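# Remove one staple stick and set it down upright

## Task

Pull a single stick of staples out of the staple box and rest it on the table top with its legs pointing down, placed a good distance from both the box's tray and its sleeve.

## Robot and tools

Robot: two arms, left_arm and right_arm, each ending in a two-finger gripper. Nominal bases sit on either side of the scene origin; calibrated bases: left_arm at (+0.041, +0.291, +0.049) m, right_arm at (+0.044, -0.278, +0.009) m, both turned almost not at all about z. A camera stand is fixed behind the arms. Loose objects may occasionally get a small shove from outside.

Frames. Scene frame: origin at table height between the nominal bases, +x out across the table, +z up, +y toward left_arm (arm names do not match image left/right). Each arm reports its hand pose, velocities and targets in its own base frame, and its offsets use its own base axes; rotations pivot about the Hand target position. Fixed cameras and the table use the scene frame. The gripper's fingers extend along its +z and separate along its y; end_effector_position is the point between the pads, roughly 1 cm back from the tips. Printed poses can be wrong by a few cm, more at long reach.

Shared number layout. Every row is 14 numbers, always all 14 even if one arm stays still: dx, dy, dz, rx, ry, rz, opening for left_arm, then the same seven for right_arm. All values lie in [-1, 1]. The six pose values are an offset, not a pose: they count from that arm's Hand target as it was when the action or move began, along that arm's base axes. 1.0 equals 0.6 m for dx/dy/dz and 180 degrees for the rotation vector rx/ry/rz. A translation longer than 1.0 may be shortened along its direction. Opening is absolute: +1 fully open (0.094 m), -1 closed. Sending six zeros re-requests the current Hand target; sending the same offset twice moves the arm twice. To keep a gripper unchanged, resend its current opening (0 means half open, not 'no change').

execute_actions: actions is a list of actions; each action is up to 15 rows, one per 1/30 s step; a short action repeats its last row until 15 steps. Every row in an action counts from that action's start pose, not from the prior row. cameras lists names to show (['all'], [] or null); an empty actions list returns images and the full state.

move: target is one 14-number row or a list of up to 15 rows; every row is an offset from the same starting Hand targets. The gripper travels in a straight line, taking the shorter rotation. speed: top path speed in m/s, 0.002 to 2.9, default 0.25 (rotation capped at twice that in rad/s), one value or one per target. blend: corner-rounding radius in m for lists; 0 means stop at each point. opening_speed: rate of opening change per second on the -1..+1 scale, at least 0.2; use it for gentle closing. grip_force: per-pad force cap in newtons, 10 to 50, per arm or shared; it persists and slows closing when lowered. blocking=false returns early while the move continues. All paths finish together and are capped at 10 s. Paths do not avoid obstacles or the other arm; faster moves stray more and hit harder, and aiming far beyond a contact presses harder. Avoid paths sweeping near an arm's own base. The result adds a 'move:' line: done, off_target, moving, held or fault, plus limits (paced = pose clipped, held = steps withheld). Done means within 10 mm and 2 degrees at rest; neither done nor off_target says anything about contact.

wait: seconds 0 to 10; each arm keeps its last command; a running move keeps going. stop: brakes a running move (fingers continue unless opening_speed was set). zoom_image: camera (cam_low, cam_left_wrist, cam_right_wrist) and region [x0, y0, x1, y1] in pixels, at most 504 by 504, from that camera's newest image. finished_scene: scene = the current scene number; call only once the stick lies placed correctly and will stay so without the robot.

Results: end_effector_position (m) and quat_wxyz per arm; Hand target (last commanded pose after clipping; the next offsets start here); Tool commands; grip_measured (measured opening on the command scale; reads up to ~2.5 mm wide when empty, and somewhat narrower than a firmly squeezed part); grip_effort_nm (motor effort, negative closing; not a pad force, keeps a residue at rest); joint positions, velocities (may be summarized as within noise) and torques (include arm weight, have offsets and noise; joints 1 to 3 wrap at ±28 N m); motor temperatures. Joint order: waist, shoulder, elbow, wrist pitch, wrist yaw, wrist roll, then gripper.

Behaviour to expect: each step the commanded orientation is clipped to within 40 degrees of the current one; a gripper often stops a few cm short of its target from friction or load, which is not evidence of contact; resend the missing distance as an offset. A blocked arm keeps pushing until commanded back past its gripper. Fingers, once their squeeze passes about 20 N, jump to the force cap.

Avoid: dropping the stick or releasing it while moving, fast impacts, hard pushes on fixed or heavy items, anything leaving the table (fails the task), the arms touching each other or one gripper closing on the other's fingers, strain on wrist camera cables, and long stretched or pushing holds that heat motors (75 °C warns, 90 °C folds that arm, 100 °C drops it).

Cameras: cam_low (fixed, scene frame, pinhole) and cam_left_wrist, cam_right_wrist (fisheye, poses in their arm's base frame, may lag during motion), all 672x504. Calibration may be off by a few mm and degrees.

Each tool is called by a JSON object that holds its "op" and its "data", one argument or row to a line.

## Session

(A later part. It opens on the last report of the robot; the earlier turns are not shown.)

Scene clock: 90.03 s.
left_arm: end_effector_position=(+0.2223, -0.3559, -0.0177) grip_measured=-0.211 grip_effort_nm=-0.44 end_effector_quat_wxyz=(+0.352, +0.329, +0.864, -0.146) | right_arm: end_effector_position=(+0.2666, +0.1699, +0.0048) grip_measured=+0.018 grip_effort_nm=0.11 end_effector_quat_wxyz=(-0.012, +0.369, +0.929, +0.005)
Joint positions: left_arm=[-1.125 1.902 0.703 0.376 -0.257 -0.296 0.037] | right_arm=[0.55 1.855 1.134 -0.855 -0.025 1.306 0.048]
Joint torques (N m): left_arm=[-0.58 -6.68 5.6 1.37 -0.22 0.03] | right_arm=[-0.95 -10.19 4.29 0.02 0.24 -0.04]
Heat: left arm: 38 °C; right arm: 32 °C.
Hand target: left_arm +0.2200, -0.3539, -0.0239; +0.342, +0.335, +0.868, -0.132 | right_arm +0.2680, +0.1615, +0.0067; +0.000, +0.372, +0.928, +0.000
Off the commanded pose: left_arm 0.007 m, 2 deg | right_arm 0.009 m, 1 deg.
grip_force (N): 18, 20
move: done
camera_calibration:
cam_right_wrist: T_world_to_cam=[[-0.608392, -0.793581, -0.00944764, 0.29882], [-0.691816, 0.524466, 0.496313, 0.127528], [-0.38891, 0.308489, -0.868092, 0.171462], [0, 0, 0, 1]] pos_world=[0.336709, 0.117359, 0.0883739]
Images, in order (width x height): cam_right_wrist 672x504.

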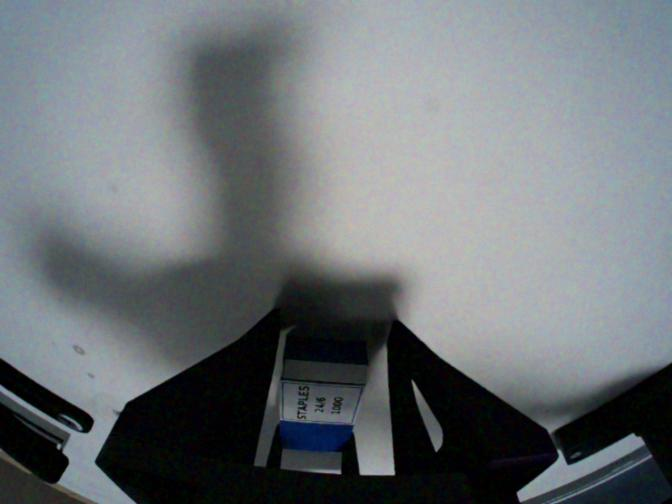

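{"op": "move", "data": {
  "target": [0,0,0,0,0,0,-0.23,0.0127,0.0133,0,0,0,0,0.02],
  "speed": 0.05,
  "cameras": ["cam_right_wrist"]
}}

{"op": "zoom_image", "data": {
  "camera": "cam_right_wrist",
  "region": [236, 280, 436, 430]
}}

Scene clock: 91.03 s.
left_arm: end_effector_position=(+0.2223, -0.3559, -0.0177) grip_measured=-0.211 grip_effort_nm=-0.44 end_effector_quat_wxyz=(+0.352, +0.329, +0.864, -0.146) | right_arm: end_effector_position=(+0.2692, +0.1705, +0.0053) grip_measured=+0.018 grip_effort_nm=0.11 end_effector_quat_wxyz=(-0.009, +0.369, +0.929, +0.005)
Joint positions: left_arm=[-1.125 1.902 0.703 0.376 -0.257 -0.296 0.037] | right_arm=[0.55 1.86 1.142 -0.855 -0.02 1.306 0.048]
Joint torques (N m): left_arm=[-0.58 -6.69 5.59 1.37 -0.22 0.03] | right_arm=[-0.13 -7.58 7.6 -0.08 0.16 0.04]
Heat: left arm: 38 °C; right arm: 32 °C.
Hand target: left_arm +0.2200, -0.3539, -0.0239; +0.342, +0.335, +0.868, -0.132 | right_arm +0.2758, +0.1696, +0.0068; +0.000, +0.372, +0.928, +0.000
Off the commanded pose: left_arm 0.007 m, 2 deg | right_arm 0.007 m, 1 deg.
grip_force (N): 18, 20
move: done
camera_calibration:
cam_right_wrist: T_world_to_cam=[[-0.608031, -0.793833, -0.0113208, 0.300878], [-0.694789, 0.525161, 0.4914, 0.129511], [-0.384144, 0.306652, -0.87086, 0.171778], [0, 0, 0, 1]] pos_world=[0.338913, 0.118157, 0.0893591]
Images, in order (width x height): cam_right_wrist 672x504.

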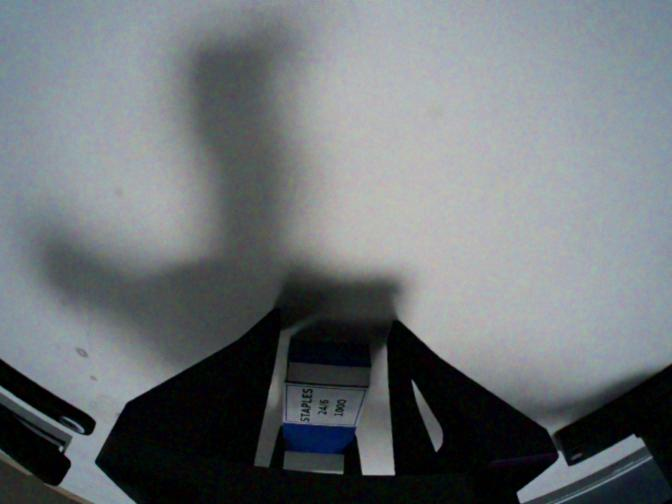

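Scaled by 2.520 from the camera's 672x504 image, which has a finer 960x720 frame.

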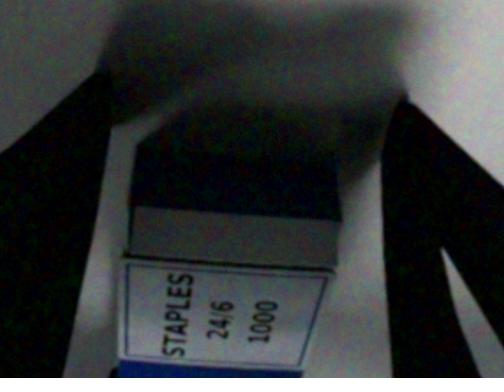

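{"op": "wait", "data": {
  "seconds": 0,
  "cameras": ["cam_low"]
}}

{"op": "zoom_image", "data": {
  "camera": "cam_low",
  "region": [225, 350, 305, 410]
}}

Scene clock: 91.70 s.
left_arm: end_effector_position=(+0.2223, -0.3559, -0.0177) grip_measured=-0.211 grip_effort_nm=-0.44 end_effector_quat_wxyz=(+0.352, +0.329, +0.864, -0.146) | right_arm: end_effector_position=(+0.2692, +0.1705, +0.0053) grip_measured=+0.018 grip_effort_nm=0.11 end_effector_quat_wxyz=(-0.009, +0.369, +0.929, +0.005)
Joint positions: left_arm=[-1.125 1.902 0.703 0.376 -0.257 -0.296 0.037] | right_arm=[0.55 1.86 1.142 -0.855 -0.02 1.306 0.048]
Joint torques (N m): left_arm=[-0.58 -6.69 5.59 1.37 -0.23 0.02] | right_arm=[-0.14 -7.6 7.61 -0.08 0.19 0.04]
Heat: left arm: 38 °C; right arm: 32 °C.
Hand target: left_arm +0.2200, -0.3539, -0.0239; +0.342, +0.335, +0.868, -0.132 | right_arm +0.2757, +0.1696, +0.0068; +0.000, +0.372, +0.928, +0.000
Tool commands: left_gripper/opening=-0.23 right_gripper/opening=+0.02
Off the commanded pose: left_arm 0.007 m, 2 deg | right_arm 0.007 m, 1 deg.
grip_force (N): 18, 20
Images, in order (width x height): cam_low 672x504.

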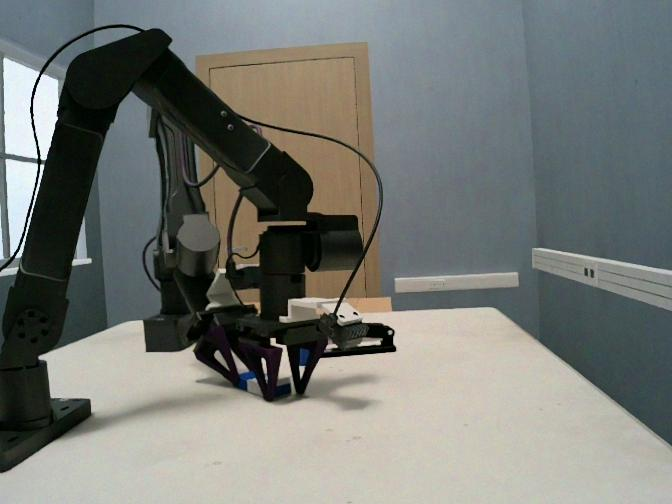

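Scaled by 6.300 from the camera's 672x504 image, which has a finer 960x720 frame.

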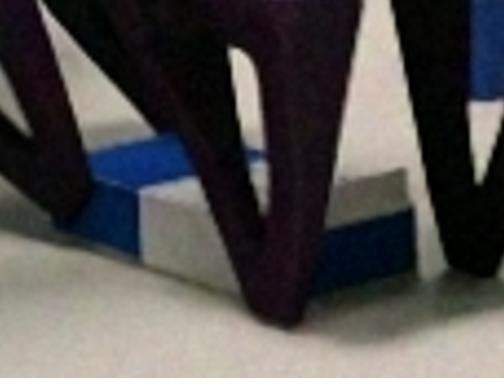

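{"op": "move", "data": {
  "target": [0,0,0,0,0,0,-0.23,-0.0116,0.0168,0,0,0,0,0.02],
  "speed": 0.05,
  "cameras": ["cam_low", "cam_right_wrist"]
}}

{"op": "zoom_image", "data": {
  "camera": "cam_right_wrist",
  "region": [236, 280, 436, 430]
}}

{"op": "zoom_image", "data": {
  "camera": "cam_low",
  "region": [225, 350, 305, 410]
}}

Scene clock: 93.57 s.
left_arm: end_effector_position=(+0.2223, -0.3559, -0.0177) grip_measured=-0.211 grip_effort_nm=-0.44 end_effector_quat_wxyz=(+0.352, +0.329, +0.864, -0.146) | right_arm: end_effector_position=(+0.2644, +0.1778, +0.0053) grip_measured=+0.018 grip_effort_nm=0.11 end_effector_quat_wxyz=(-0.007, +0.372, +0.928, +0.004)
Joint positions: left_arm=[-1.125 1.902 0.703 0.376 -0.257 -0.296 0.037] | right_arm=[0.579 1.86 1.142 -0.855 -0.017 1.341 0.048]
Joint torques (N m): left_arm=[-0.58 -6.69 5.59 1.37 -0.22 0.03] | right_arm=[0.61 -7.69 7.43 -0.08 0.15 0.05]
Heat: left arm: 38 °C; right arm: 32 °C.
Hand target: left_arm +0.2200, -0.3539, -0.0239; +0.342, +0.335, +0.868, -0.132 | right_arm +0.2688, +0.1796, +0.0068; +0.000, +0.372, +0.928, +0.000
Off the commanded pose: left_arm 0.007 m, 2 deg | right_arm 0.005 m, 1 deg.
grip_force (N): 18, 20
move: done
camera_calibration:
cam_right_wrist: T_world_to_cam=[[-0.612578, -0.790352, -0.00957903, 0.304376], [-0.692423, 0.530752, 0.488725, 0.120732], [-0.381181, 0.306015, -0.872385, 0.167056], [0, 0, 0, 1]] pos_world=[0.33373, 0.125364, 0.0896478]
Images, in order (width x height): cam_low 672x504, cam_right_wrist 672x504.

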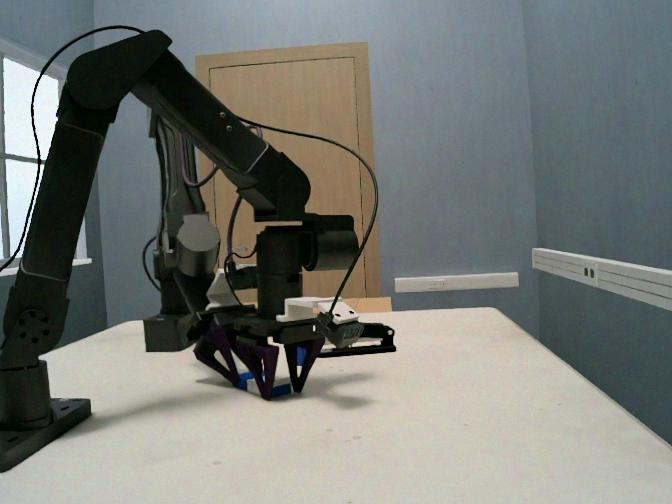

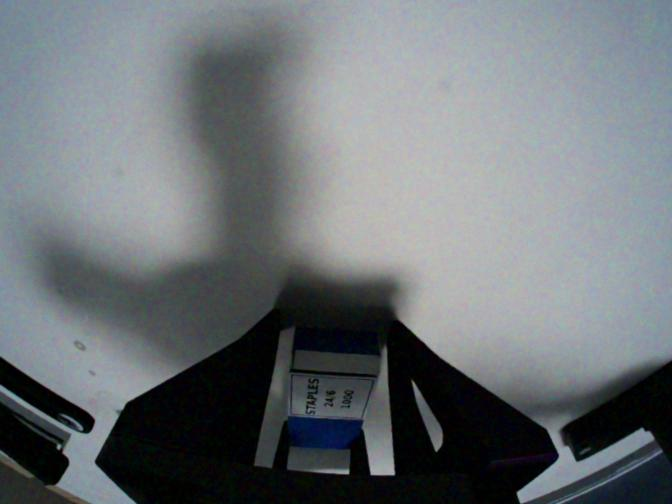

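Scaled by 2.520 from the camera's 672x504 image, which has a finer 960x720 frame.

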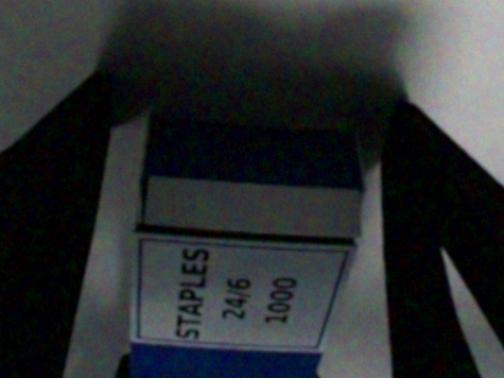

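Scaled by 6.300 from the camera's 672x504 image, which has a finer 960x720 frame.

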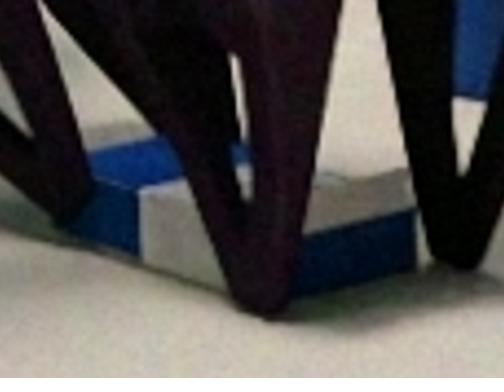

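{"op": "move", "data": {
  "target": [0,0,0,0,0,0,-0.23,0,0,0,0,0,0,-0.26],
  "opening_speed": 0.3,
  "grip_force": [18, 20]
}}

Scene clock: 94.93 s.
left_arm: end_effector_position=(+0.2222, -0.3558, -0.0178) grip_measured=-0.211 grip_effort_nm=-0.44 end_effector_quat_wxyz=(+0.352, +0.329, +0.864, -0.145) | right_arm: end_effector_position=(+0.2639, +0.1776, +0.0053) grip_measured=-0.231 grip_effort_nm=-0.45 end_effector_quat_wxyz=(-0.008, +0.372, +0.928, +0.003)
Joint positions: left_arm=[-1.125 1.902 0.703 0.376 -0.257 -0.296 0.037] | right_arm=[0.58 1.86 1.142 -0.857 -0.017 1.342 0.036]
Joint torques (N m): left_arm=[-0.58 -6.71 5.59 1.37 -0.22 0.03] | right_arm=[0.61 -7.69 7.42 -0.06 0.15 0.06]
Heat: left arm: 38 °C; right arm: 32 °C.
Hand target: left_arm +0.2200, -0.3539, -0.0239; +0.342, +0.335, +0.868, -0.132 | right_arm +0.2688, +0.1797, +0.0068; +0.000, +0.372, +0.928, +0.000
Off the commanded pose: left_arm 0.007 m, 2 deg | right_arm 0.006 m, 1 deg.
grip_force (N): 18, 20
move: done

{"op": "move", "data": {
  "target": [0,0,0,0,0,0,-0.23,0.0423,-0.0475,0,0,0,0,-0.26],
  "speed": 0.04,
  "cameras": ["cam_low", "cam_left_wrist", "cam_right_wrist"]
}}

Scene clock: 96.53 s.
left_arm: end_effector_position=(+0.2250, -0.3614, -0.0126) grip_measured=-0.211 grip_effort_nm=-0.44 end_effector_quat_wxyz=(+0.358, +0.327, +0.861, -0.151) | right_arm: end_effector_position=(+0.2706, +0.1679, +0.0062) grip_measured=-0.232 grip_effort_nm=-0.47 end_effector_quat_wxyz=(-0.044, +0.368, +0.929, +0.018)
Joint positions: left_arm=[-1.125 1.902 0.717 0.379 -0.257 -0.295 0.037] | right_arm=[0.501 1.88 1.17 -0.889 -0.09 1.254 0.036]
Joint torques (N m): left_arm=[-0.57 -6.84 4.55 1.36 -0.22 0.02] | right_arm=[-2.61 -7.73 7.92 0.07 0.96 -0.17]
Heat: left arm: 38 °C; right arm: 33 °C.
Hand target: left_arm +0.2200, -0.3539, -0.0240; +0.342, +0.335, +0.868, -0.132 | right_arm +0.2941, +0.1511, +0.0066; +0.000, +0.372, +0.928, +0.000
Off the commanded pose: left_arm 0.014 m, 3 deg | right_arm 0.029 m, 5 deg.
grip_force (N): 18, 20
move: off_target (left_arm, right_arm)
camera_calibration:
cam_left_wrist: T_world_to_cam=[[-0.593862, -0.79664, 0.112662, -0.156096], [-0.786763, 0.545704, -0.288462, 0.404313], [0.168321, -0.259945, -0.95084, -0.0228612], [0, 0, 0, 1]] pos_world=[0.229247, -0.350931, 0.112478]
cam_right_wrist: T_world_to_cam=[[-0.60726, -0.794335, -0.0163568, 0.299511], [-0.666527, 0.498132, 0.554622, 0.12786], [-0.432408, 0.347702, -0.831942, 0.179828], [0, 0, 0, 1]] pos_world=[0.344862, 0.111694, 0.0835913]

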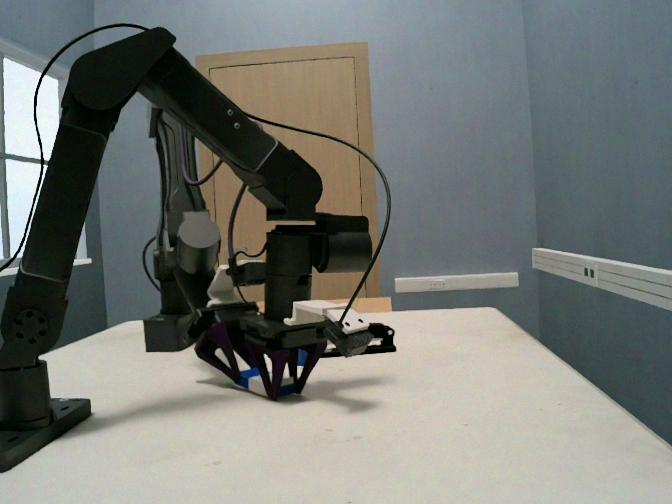

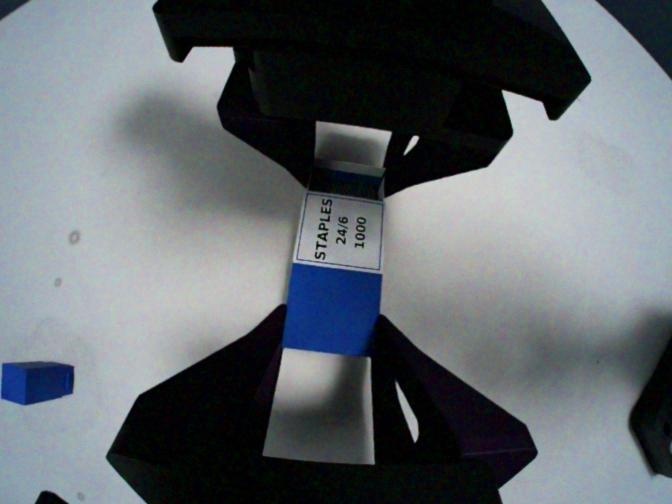

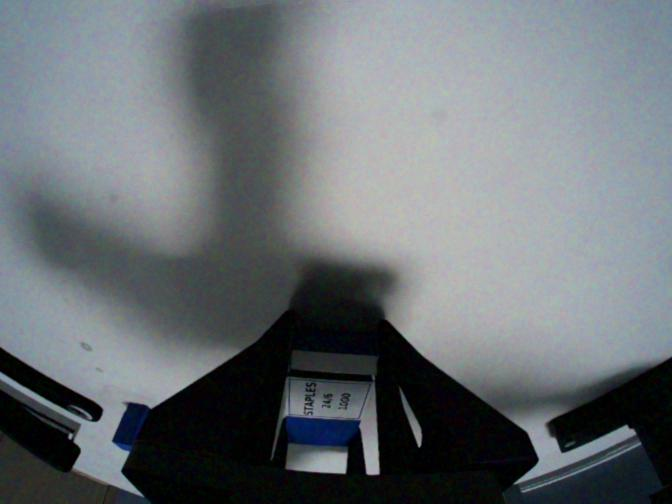

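{"op": "zoom_image", "data": {
  "camera": "cam_right_wrist",
  "region": [236, 300, 436, 450]
}}

{"op": "zoom_image", "data": {
  "camera": "cam_left_wrist",
  "region": [240, 130, 440, 380]
}}

{"op": "zoom_image", "data": {
  "camera": "cam_low",
  "region": [225, 350, 305, 410]
}}

Scaled by 2.520 from the camera's 672x504 image, which has a finer 960x720 frame.

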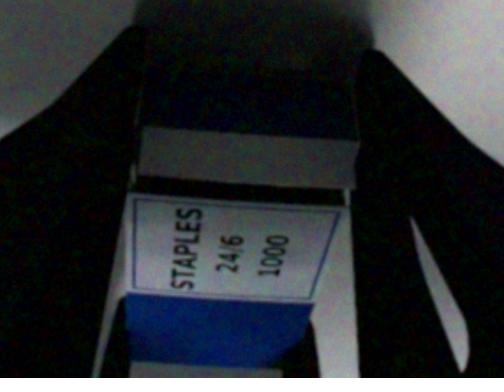

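Scaled by 2.016 from the camera's 672x504 image, which has a finer 960x720 frame.

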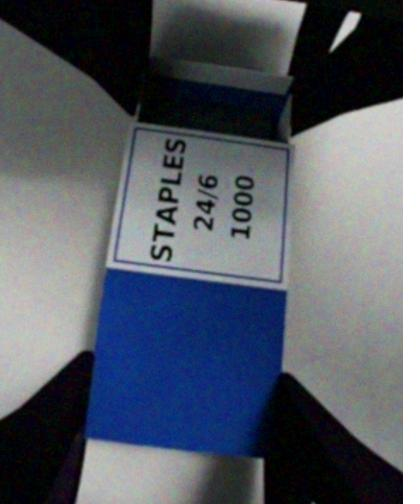

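Scaled by 6.300 from the camera's 672x504 image, which has a finer 960x720 frame.

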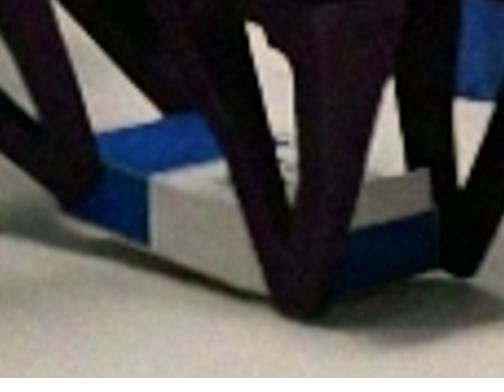

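{"op": "move", "data": {
  "target": [0,0,-0.0133,0,0,0,-0.23,0.0096,-0.0092,0,-0.0269,-0.0281,0,-0.26],
  "speed": 0.04,
  "cameras": ["cam_low", "cam_left_wrist", "cam_right_wrist"]
}}

{"op": "zoom_image", "data": {
  "camera": "cam_low",
  "region": [225, 350, 305, 410]
}}

Scene clock: 98.87 s.
left_arm: end_effector_position=(+0.2263, -0.3637, -0.0166) grip_measured=-0.211 grip_effort_nm=-0.44 end_effector_quat_wxyz=(+0.362, +0.325, +0.860, -0.153) | right_arm: end_effector_position=(+0.2792, +0.1601, +0.0054) grip_measured=-0.232 grip_effort_nm=-0.46 end_effector_quat_wxyz=(-0.002, +0.367, +0.930, -0.006)
Joint positions: left_arm=[-1.125 1.926 0.717 0.413 -0.259 -0.295 0.037] | right_arm=[0.52 1.88 1.17 -0.874 0.004 1.271 0.036]
Joint torques (N m): left_arm=[-0.55 -6.57 4.01 1.39 -0.19 0.02] | right_arm=[-0.75 -9.33 5.44 0.35 1.24 0.03]
Heat: left arm: 38 °C; right arm: 32 °C.
Hand target: left_arm +0.2200, -0.3539, -0.0319; +0.342, +0.335, +0.868, -0.132 | right_arm +0.2998, +0.1456, +0.0066; +0.057, +0.372, +0.926, -0.023
Off the commanded pose: left_arm 0.019 m, 4 deg | right_arm 0.025 m, 7 deg.
grip_force (N): 18, 20
move: off_target (left_arm, right_arm)
camera_calibration:
cam_left_wrist: T_world_to_cam=[[-0.593592, -0.796349, 0.116092, -0.156517], [-0.785859, 0.542496, -0.296857, 0.404018], [0.173422, -0.267444, -0.947839, -0.031365], [0, 0, 0, 1]] pos_world=[0.230033, -0.352209, 0.108377]
cam_right_wrist: T_world_to_cam=[[-0.603976, -0.796963, 0.00791653, 0.29801], [-0.69903, 0.534477, 0.475071, 0.141605], [-0.382845, 0.281398, -0.879912, 0.182646], [0, 0, 0, 1]] pos_world=[0.348902, 0.110422, 0.0910808]

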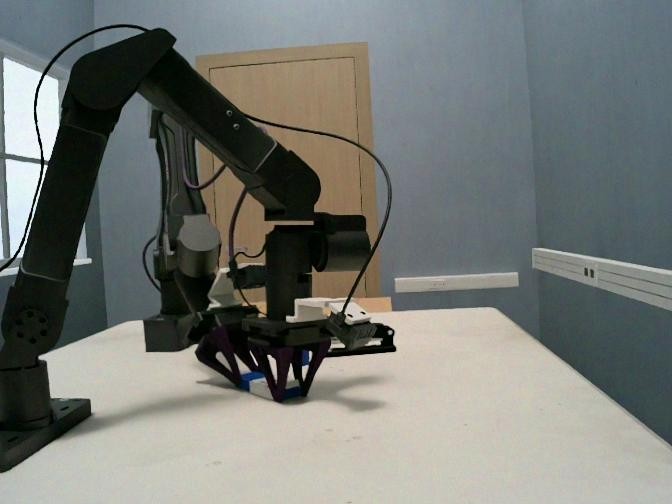

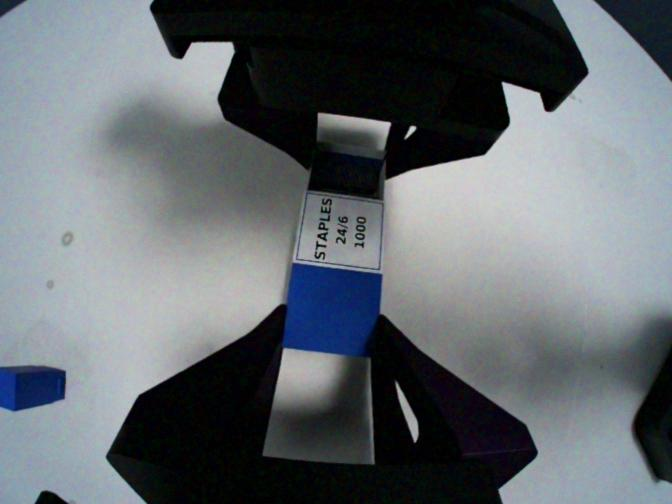

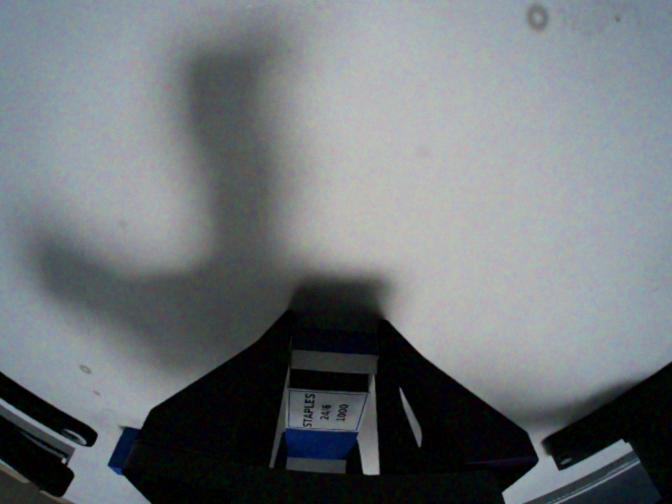

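Scaled by 6.300 from the camera's 672x504 image, which has a finer 960x720 frame.

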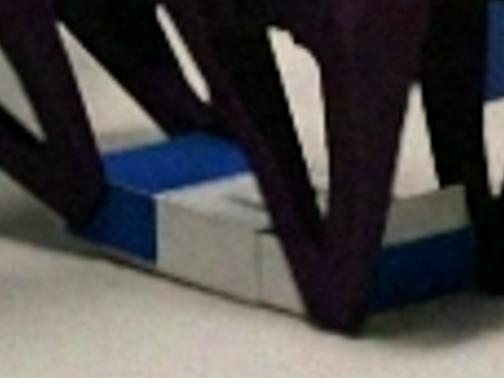

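{"op": "move", "data": {
  "target": [0,0,0,0,0,0,-0.23,0.0145,-0.0138,0,0,0,0,-0.26],
  "speed": 0.04
}}

Scene clock: 99.87 s.
left_arm: end_effector_position=(+0.2265, -0.3641, -0.0163) grip_measured=-0.211 grip_effort_nm=-0.44 end_effector_quat_wxyz=(+0.363, +0.325, +0.860, -0.154) | right_arm: end_effector_position=(+0.2830, +0.1558, +0.0054) grip_measured=-0.232 grip_effort_nm=-0.47 end_effector_quat_wxyz=(+0.000, +0.367, +0.930, -0.005)
Joint positions: left_arm=[-1.125 1.926 0.717 0.415 -0.259 -0.295 0.037] | right_arm=[0.504 1.88 1.17 -0.869 0.006 1.255 0.036]
Joint torques (N m): left_arm=[-0.57 -6.57 4.01 1.36 -0.2 0.02] | right_arm=[-2.3 -8.54 6.57 0.31 1.23 -0.13]
Heat: left arm: 38 °C; right arm: 32 °C.
Hand target: left_arm +0.2200, -0.3539, -0.0319; +0.342, +0.335, +0.868, -0.132 | right_arm +0.3085, +0.1372, +0.0066; +0.056, +0.372, +0.926, -0.023
Off the commanded pose: left_arm 0.020 m, 4 deg | right_arm 0.032 m, 7 deg.
grip_force (N): 18, 20
move: off_target (left_arm, right_arm)

{"op": "move", "data": {
  "target": [0,0,0,0,0,0,-0.23,0.0145,-0.0138,0,0,0,0,-0.26],
  "speed": 0.04
}}

Scene clock: 100.80 s.
left_arm: end_effector_position=(+0.2260, -0.3646, -0.0162) grip_measured=-0.212 grip_effort_nm=-0.44 end_effector_quat_wxyz=(+0.362, +0.326, +0.859, -0.156) | right_arm: end_effector_position=(+0.2903, +0.1465, +0.0054) grip_measured=-0.232 grip_effort_nm=-0.47 end_effector_quat_wxyz=(+0.004, +0.369, +0.929, -0.003)
Joint positions: left_arm=[-1.125 1.926 0.717 0.416 -0.255 -0.295 0.037] | right_arm=[0.469 1.88 1.17 -0.86 0.009 1.225 0.036]
Joint torques (N m): left_arm=[-0.57 -6.54 4.01 1.36 -0.24 0.01] | right_arm=[-2.26 -7.6 7.95 0.26 1.18 -0.19]
Heat: left arm: 38 °C; right arm: 32 °C.
Hand target: left_arm +0.2200, -0.3539, -0.0319; +0.342, +0.335, +0.868, -0.132 | right_arm +0.3172, +0.1291, +0.0066; +0.057, +0.372, +0.926, -0.023
Off the commanded pose: left_arm 0.020 m, 4 deg | right_arm 0.032 m, 6 deg.
grip_force (N): 18, 20
move: off_target (left_arm, right_arm)

{"op": "move", "data": {
  "target": [0.0067,-0.0145,0.0098,0,0,0,-0.23,-0.0428,0.0265,0,0.0269,0.0281,0,-0.26],
  "speed": 0.05,
  "cameras": ["cam_low", "cam_left_wrist", "cam_right_wrist"]
}}

Scene clock: 102.77 s.
left_arm: end_effector_position=(+0.2262, -0.3650, -0.0170) grip_measured=-0.212 grip_effort_nm=-0.44 end_effector_quat_wxyz=(+0.354, +0.329, +0.863, -0.148) | right_arm: end_effector_position=(+0.2897, +0.1478, +0.0054) grip_measured=-0.232 grip_effort_nm=-0.47 end_effector_quat_wxyz=(-0.001, +0.370, +0.929, +0.002)
Joint positions: left_arm=[-1.125 1.926 0.739 0.371 -0.255 -0.295 0.037] | right_arm=[0.466 1.88 1.17 -0.86 -0.004 1.225 0.036]
Joint torques (N m): left_arm=[-0.59 -6.32 5.89 1.36 -0.24 0.01] | right_arm=[-0.79 -8.84 6.02 -0.06 0.02 -0.06]
Heat: left arm: 38 °C; right arm: 32 °C.
Hand target: left_arm +0.2240, -0.3627, -0.0260; +0.342, +0.335, +0.868, -0.132 | right_arm +0.2916, +0.1449, +0.0066; +0.000, +0.372, +0.928, +0.000
Off the commanded pose: left_arm 0.010 m, 2 deg | right_arm 0.004 m, 0 deg.
grip_force (N): 18, 20
move: done
camera_calibration:
cam_left_wrist: T_world_to_cam=[[-0.594628, -0.796564, 0.109107, -0.157509], [-0.787445, 0.549598, -0.279056, 0.407706], [0.162321, -0.25185, -0.954056, -0.0238767], [0, 0, 0, 1]] pos_world=[0.231262, -0.355554, 0.108179]
cam_right_wrist: T_world_to_cam=[[-0.610315, -0.792118, -0.00801205, 0.295664], [-0.698344, 0.533233, 0.477471, 0.155557], [-0.373941, 0.297003, -0.878611, 0.185193], [0, 0, 0, 1]] pos_world=[0.358332, 0.0962501, 0.0908073]

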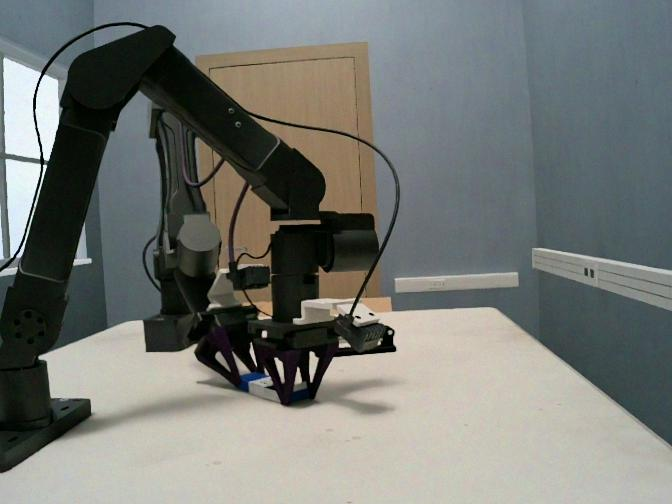

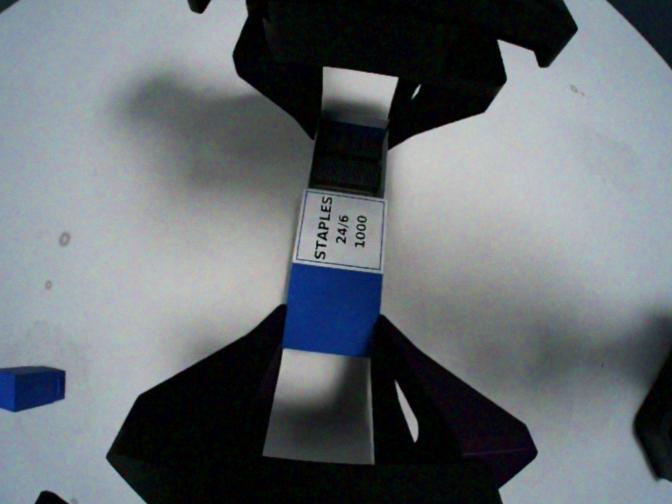

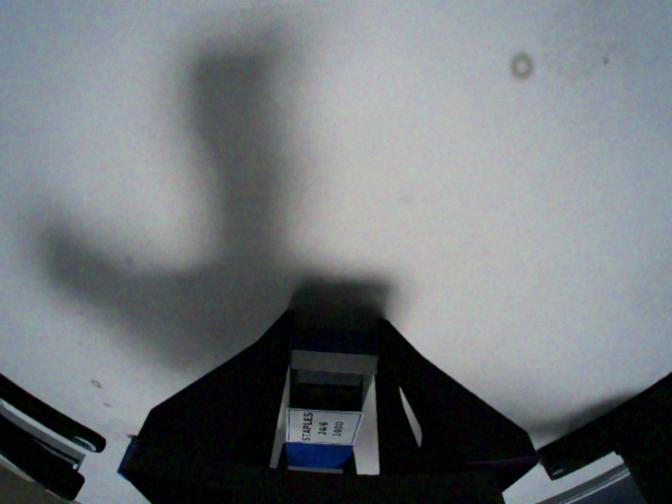

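{"op": "zoom_image", "data": {
  "camera": "cam_left_wrist",
  "region": [280, 90, 420, 210]
}}

{"op": "zoom_image", "data": {
  "camera": "cam_right_wrist",
  "region": [270, 300, 400, 480]
}}

Scaled by 3.600 from the camera's 672x504 image, which has a finer 960x720 frame.

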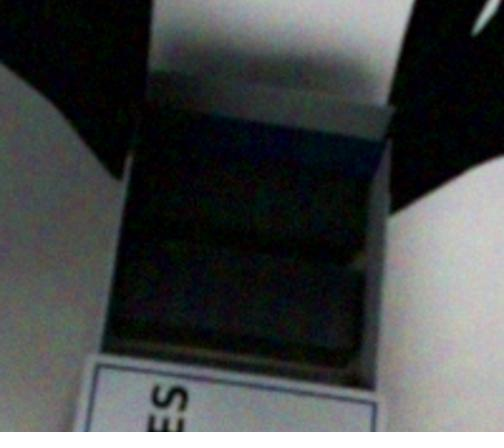

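Scaled by 2.800 from the camera's 672x504 image, which has a finer 960x720 frame.

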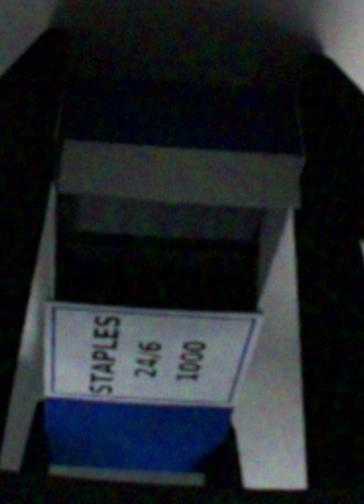

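{"op": "move", "data": {
  "target": [0,0,0,0,0,0,-0.23,0,0,0,0,0,0,0.1],
  "opening_speed": 0.3,
  "grip_force": [18, 50],
  "cameras": ["cam_right_wrist", "cam_left_wrist"]
}}

Scene clock: 105.27 s.
left_arm: end_effector_position=(+0.2260, -0.3645, -0.0174) grip_measured=-0.212 grip_effort_nm=-0.44 end_effector_quat_wxyz=(+0.353, +0.329, +0.863, -0.147) | right_arm: end_effector_position=(+0.2897, +0.1478, +0.0054) grip_measured=+0.098 grip_effort_nm=0.11 end_effector_quat_wxyz=(-0.001, +0.370, +0.929, +0.002)
Joint positions: left_arm=[-1.125 1.926 0.739 0.368 -0.255 -0.294 0.037] | right_arm=[0.466 1.88 1.17 -0.86 -0.004 1.225 0.052]
Joint torques (N m): left_arm=[-0.61 -6.31 5.86 1.38 -0.24 0.01] | right_arm=[-0.77 -8.87 6.02 -0.05 0.01 -0.06]
Heat: left arm: 38 °C; right arm: 32 °C.
Hand target: left_arm +0.2240, -0.3626, -0.0260; +0.342, +0.335, +0.868, -0.132 | right_arm +0.2916, +0.1449, +0.0066; +0.000, +0.372, +0.928, +0.000
Off the commanded pose: left_arm 0.009 m, 2 deg | right_arm 0.004 m, 0 deg.
grip_force (N): 18, 50
move: done
camera_calibration:
cam_left_wrist: T_world_to_cam=[[-0.594794, -0.796649, 0.107569, -0.157276], [-0.787505, 0.55057, -0.276962, 0.4076], [0.161417, -0.249447, -0.954841, -0.0230716], [0, 0, 0, 1]] pos_world=[0.231165, -0.355461, 0.107778]
cam_right_wrist: T_world_to_cam=[[-0.610315, -0.792118, -0.00801205, 0.295664], [-0.698344, 0.533233, 0.477471, 0.155557], [-0.373941, 0.297003, -0.878611, 0.185193], [0, 0, 0, 1]] pos_world=[0.358332, 0.0962501, 0.0908073]
Images, in order (width x height): cam_left_wrist 672x504, cam_right_wrist 672x504.

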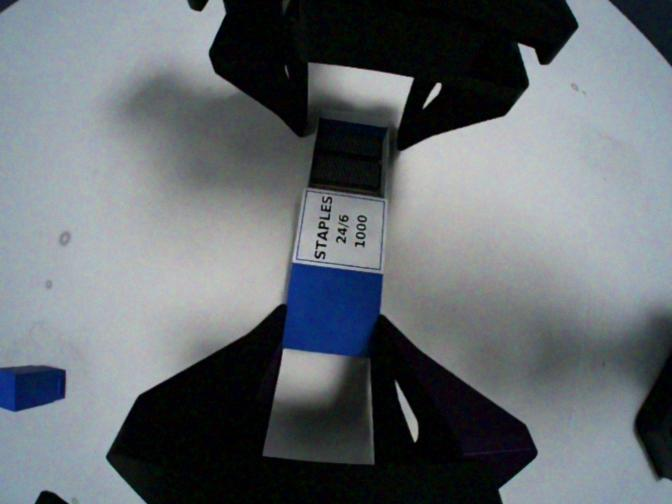

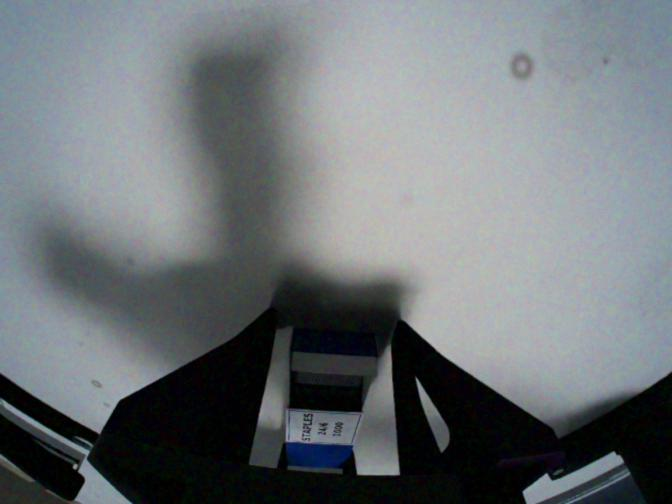

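{"op": "move", "data": {
  "target": [
    [0,0,0,0,0,0,-0.23,0.04,-0.04,0.003,0,0,0,0.1],
    [0,0,0,0,0,0,-0.23,0.05,-0.04,0.19,0,0,0,0.1]
  ],
  "speed": [0.1, 0.15],
  "blend": [0.005, 0],
  "cameras": ["all"]
}}

Scene clock: 107.47 s.
left_arm: end_effector_position=(+0.2260, -0.3645, -0.0174) grip_measured=-0.212 grip_effort_nm=-0.44 end_effector_quat_wxyz=(+0.353, +0.329, +0.863, -0.147) | right_arm: end_effector_position=(+0.3176, +0.1232, +0.1076) grip_measured=+0.098 grip_effort_nm=0.11 end_effector_quat_wxyz=(-0.014, +0.371, +0.928, -0.009)
Joint positions: left_arm=[-1.125 1.926 0.739 0.368 -0.255 -0.294 0.037] | right_arm=[0.364 1.867 1.575 -1.311 -0.006 1.125 0.052]
Joint torques (N m): left_arm=[-0.59 -6.31 5.86 1.38 -0.24 0.01] | right_arm=[-0.66 -11.28 8.01 -0.13 0.03 -0.08]
Heat: left arm: 38 °C; right arm: 32 °C.
Hand target: left_arm +0.2240, -0.3626, -0.0260; +0.342, +0.335, +0.868, -0.132 | right_arm +0.3217, +0.1209, +0.1207; +0.000, +0.372, +0.928, +0.000
Off the commanded pose: left_arm 0.009 m, 2 deg | right_arm 0.014 m, 2 deg.
grip_force (N): 18, 50
move: off_target (right_arm)
camera_calibration:
cam_left_wrist: T_world_to_cam=[[-0.594794, -0.796649, 0.107569, -0.157276], [-0.787505, 0.55057, -0.276962, 0.4076], [0.161417, -0.249447, -0.954841, -0.0230716], [0, 0, 0, 1]] pos_world=[0.231165, -0.355461, 0.107778]
cam_right_wrist: T_world_to_cam=[[-0.61203, -0.790599, 0.0193028, 0.291462], [-0.682055, 0.540042, 0.493108, 0.131724], [-0.400275, 0.288631, -0.869754, 0.301246], [0, 0, 0, 1]] pos_world=[0.388808, 0.0723437, 0.19143]

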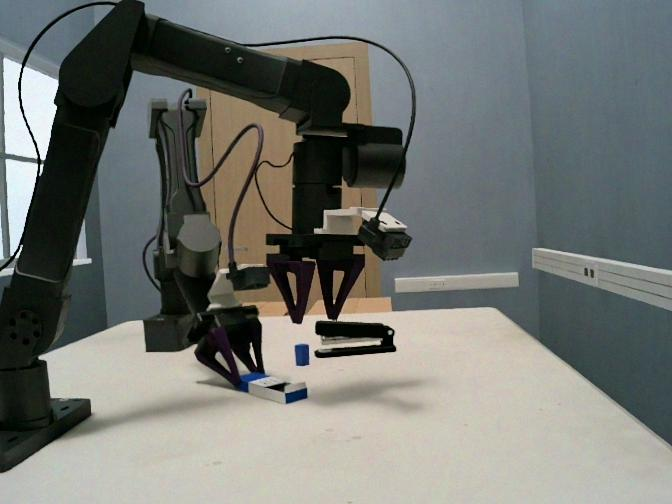

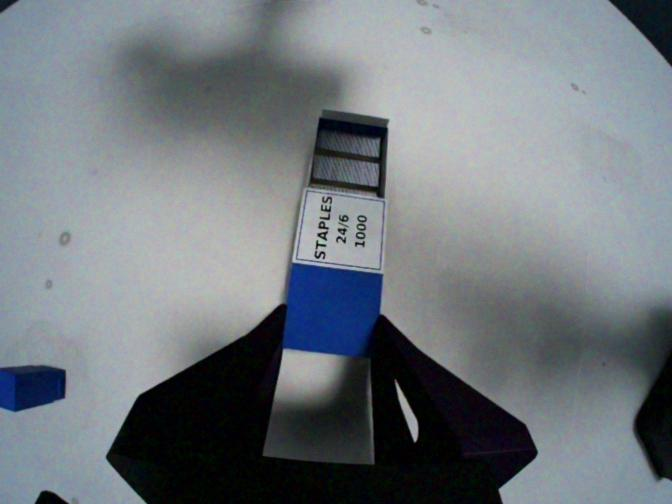

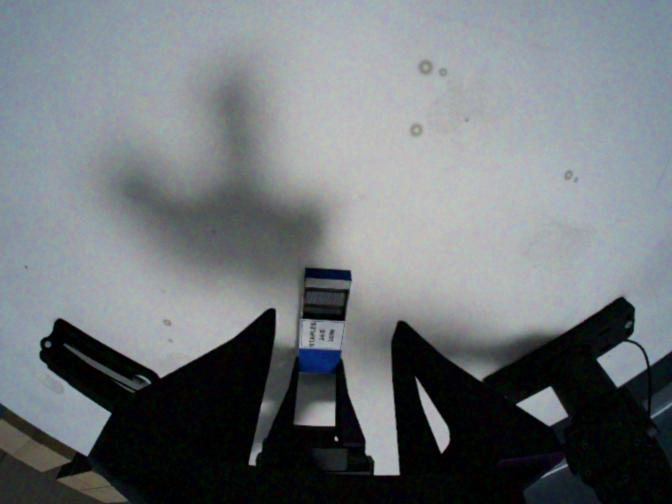

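{"op": "zoom_image", "data": {
  "camera": "cam_left_wrist",
  "region": [290, 90, 410, 210]
}}

{"op": "zoom_image", "data": {
  "camera": "cam_right_wrist",
  "region": [277, 245, 377, 385]
}}

{"op": "zoom_image", "data": {
  "camera": "cam_low",
  "region": [225, 360, 325, 420]
}}

Scaled by 4.200 from the camera's 672x504 image, which has a finer 960x720 frame.

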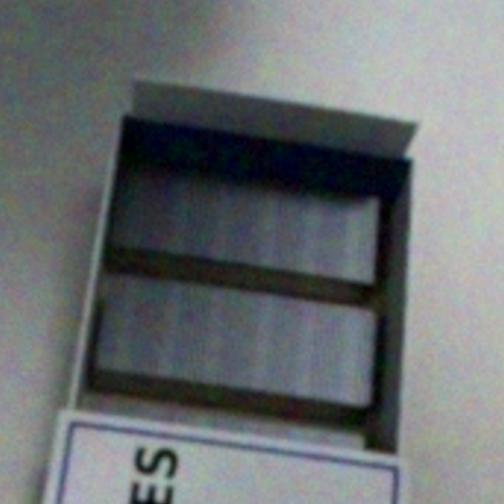

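Scaled by 3.600 from the camera's 672x504 image, which has a finer 960x720 frame.

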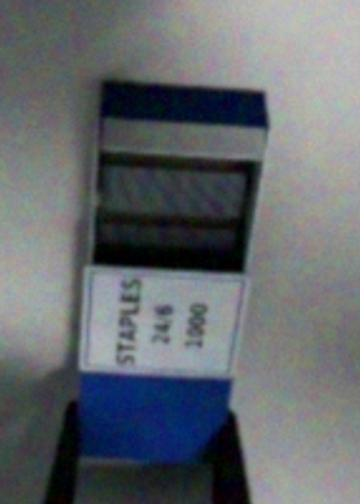

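Scaled by 5.040 from the camera's 672x504 image, which has a finer 960x720 frame.

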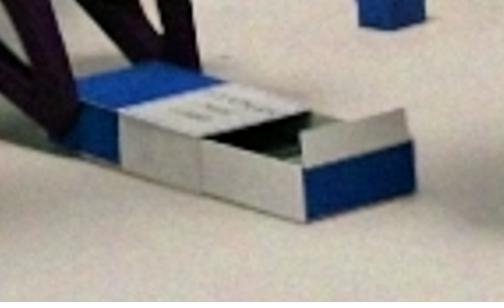

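{"op": "move", "data": {
  "target": [
    [0,0,0.008,0,0,0,-0.08,0,0,0,0,0,0,0.1],
    [0,0,0.008,-0.0371,-0.0412,0,-0.08,0,0,0,0,0,0,0.1]
  ],
  "speed": 0.08,
  "opening_speed": 0.3,
  "cameras": ["cam_low", "cam_left_wrist", "cam_right_wrist"]
}}

Scene clock: 115.07 s.
left_arm: end_effector_position=(+0.2235, -0.3614, -0.0224) grip_measured=-0.082 grip_effort_nm=0.09 end_effector_quat_wxyz=(+0.405, +0.325, +0.840, -0.160) | right_arm: end_effector_position=(+0.3175, +0.1231, +0.1076) grip_measured=+0.098 grip_effort_nm=0.11 end_effector_quat_wxyz=(-0.014, +0.371, +0.928, -0.009)
Joint positions: left_arm=[-1.15 1.979 0.633 0.635 -0.313 -0.268 0.043] | right_arm=[0.364 1.867 1.575 -1.312 -0.006 1.125 0.052]
Joint torques (N m): left_arm=[-0.76 -6.82 3.47 2.3 -0.35 0.04] | right_arm=[-0.68 -11.28 8.01 -0.15 0.03 -0.07]
Heat: left arm: 38 °C; right arm: 33 °C.
Hand target: left_arm +0.2240, -0.3626, -0.0213; +0.417, +0.322, +0.835, -0.160 | right_arm +0.3216, +0.1209, +0.1207; +0.000, +0.372, +0.928, +0.000
Off the commanded pose: left_arm 0.002 m, 2 deg | right_arm 0.014 m, 2 deg.
grip_force (N): 18, 50
move: off_target (right_arm)
camera_calibration:
cam_left_wrist: T_world_to_cam=[[-0.606046, -0.788717, 0.103121, -0.150408], [-0.755132, 0.529748, -0.38619, 0.385259], [0.249966, -0.311919, -0.916637, -0.0681514], [0, 0, 0, 1]] pos_world=[0.216803, -0.343977, 0.101823]
cam_right_wrist: T_world_to_cam=[[-0.611685, -0.790849, 0.0199912, 0.291151], [-0.681903, 0.539894, 0.493481, 0.131535], [-0.401062, 0.288222, -0.869527, 0.301498], [0, 0, 0, 1]] pos_world=[0.388706, 0.0723427, 0.191431]

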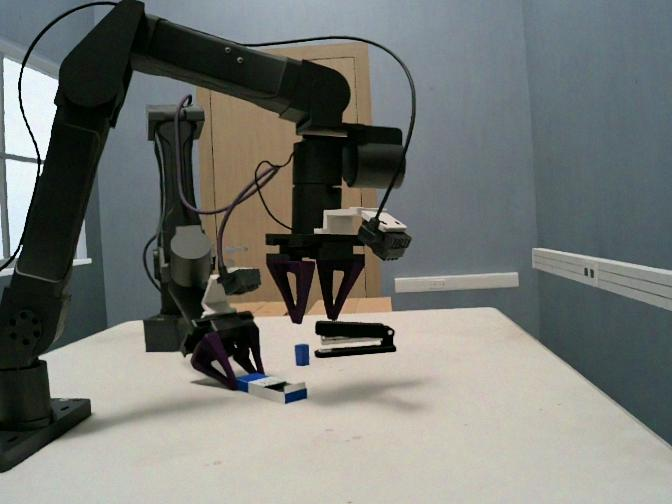

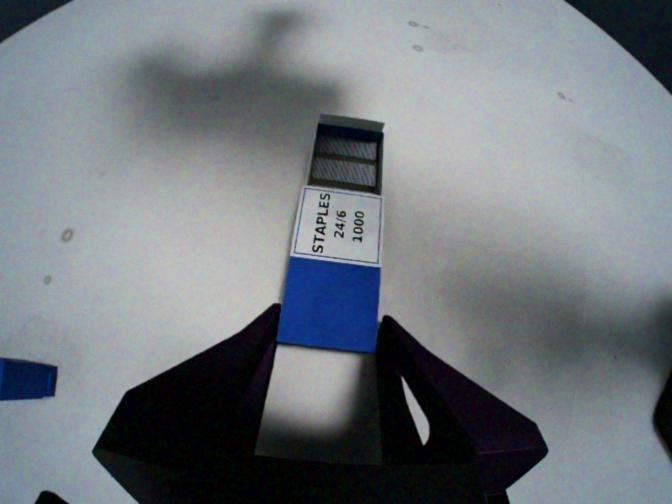

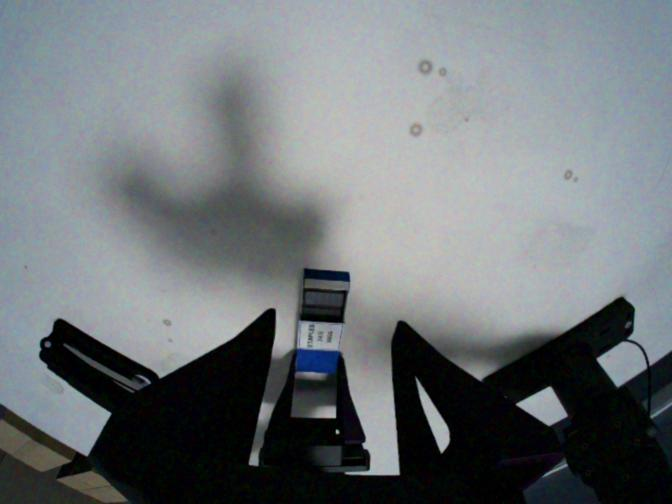

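{"op": "move", "data": {
  "target": [0,0,0,0,0,0,-0.24,0,0,0,0,0,0,0.1],
  "opening_speed": 0.3,
  "cameras": ["cam_left_wrist"]
}}

{"op": "zoom_image", "data": {
  "camera": "cam_left_wrist",
  "region": [290, 90, 410, 210]
}}

Scene clock: 116.10 s.
left_arm: end_effector_position=(+0.2236, -0.3615, -0.0222) grip_measured=-0.211 grip_effort_nm=-0.42 end_effector_quat_wxyz=(+0.405, +0.325, +0.839, -0.161) | right_arm: end_effector_position=(+0.3175, +0.1231, +0.1076) grip_measured=+0.098 grip_effort_nm=0.11 end_effector_quat_wxyz=(-0.014, +0.371, +0.928, -0.009)
Joint positions: left_arm=[-1.15 1.979 0.633 0.636 -0.313 -0.268 0.037] | right_arm=[0.364 1.867 1.575 -1.312 -0.006 1.125 0.052]
Joint torques (N m): left_arm=[-0.76 -6.8 3.47 2.29 -0.35 0.05] | right_arm=[-0.68 -11.29 8.01 -0.15 0.03 -0.07]
Heat: left arm: 38 °C; right arm: 33 °C.
Hand target: left_arm +0.2240, -0.3626, -0.0213; +0.417, +0.323, +0.835, -0.160 | right_arm +0.3216, +0.1209, +0.1207; +0.000, +0.372, +0.928, +0.000
Off the commanded pose: left_arm 0.001 m, 1 deg | right_arm 0.014 m, 2 deg.
grip_force (N): 18, 50
move: off_target (right_arm)
camera_calibration:
cam_left_wrist: T_world_to_cam=[[-0.606325, -0.788479, 0.103301, -0.150383], [-0.754713, 0.529636, -0.387162, 0.385356], [0.250557, -0.312709, -0.916206, -0.0684423], [0, 0, 0, 1]] pos_world=[0.216801, -0.344075, 0.102023]
Images, in order (width x height): cam_left_wrist 672x504.

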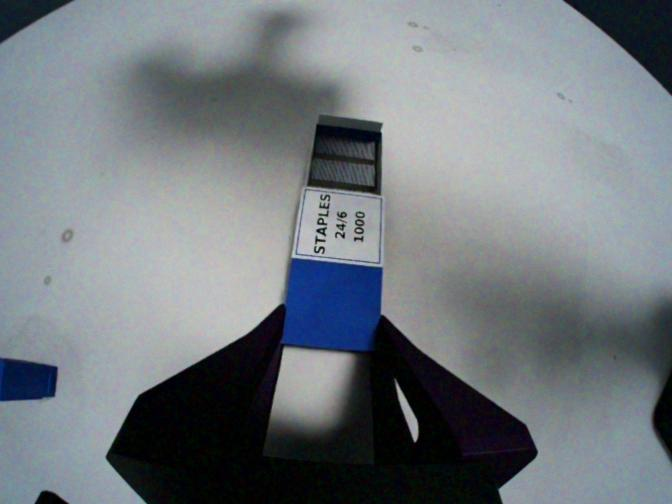

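Scaled by 4.200 from the camera's 672x504 image, which has a finer 960x720 frame.

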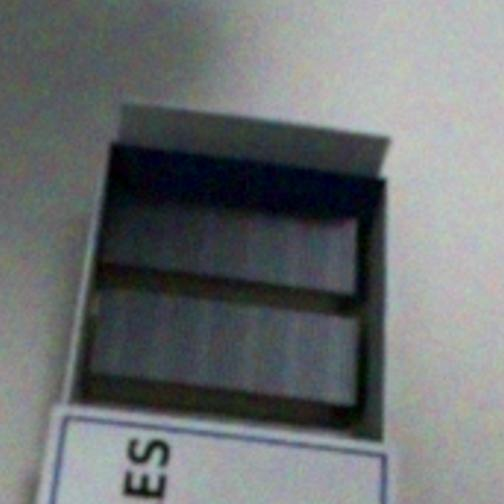

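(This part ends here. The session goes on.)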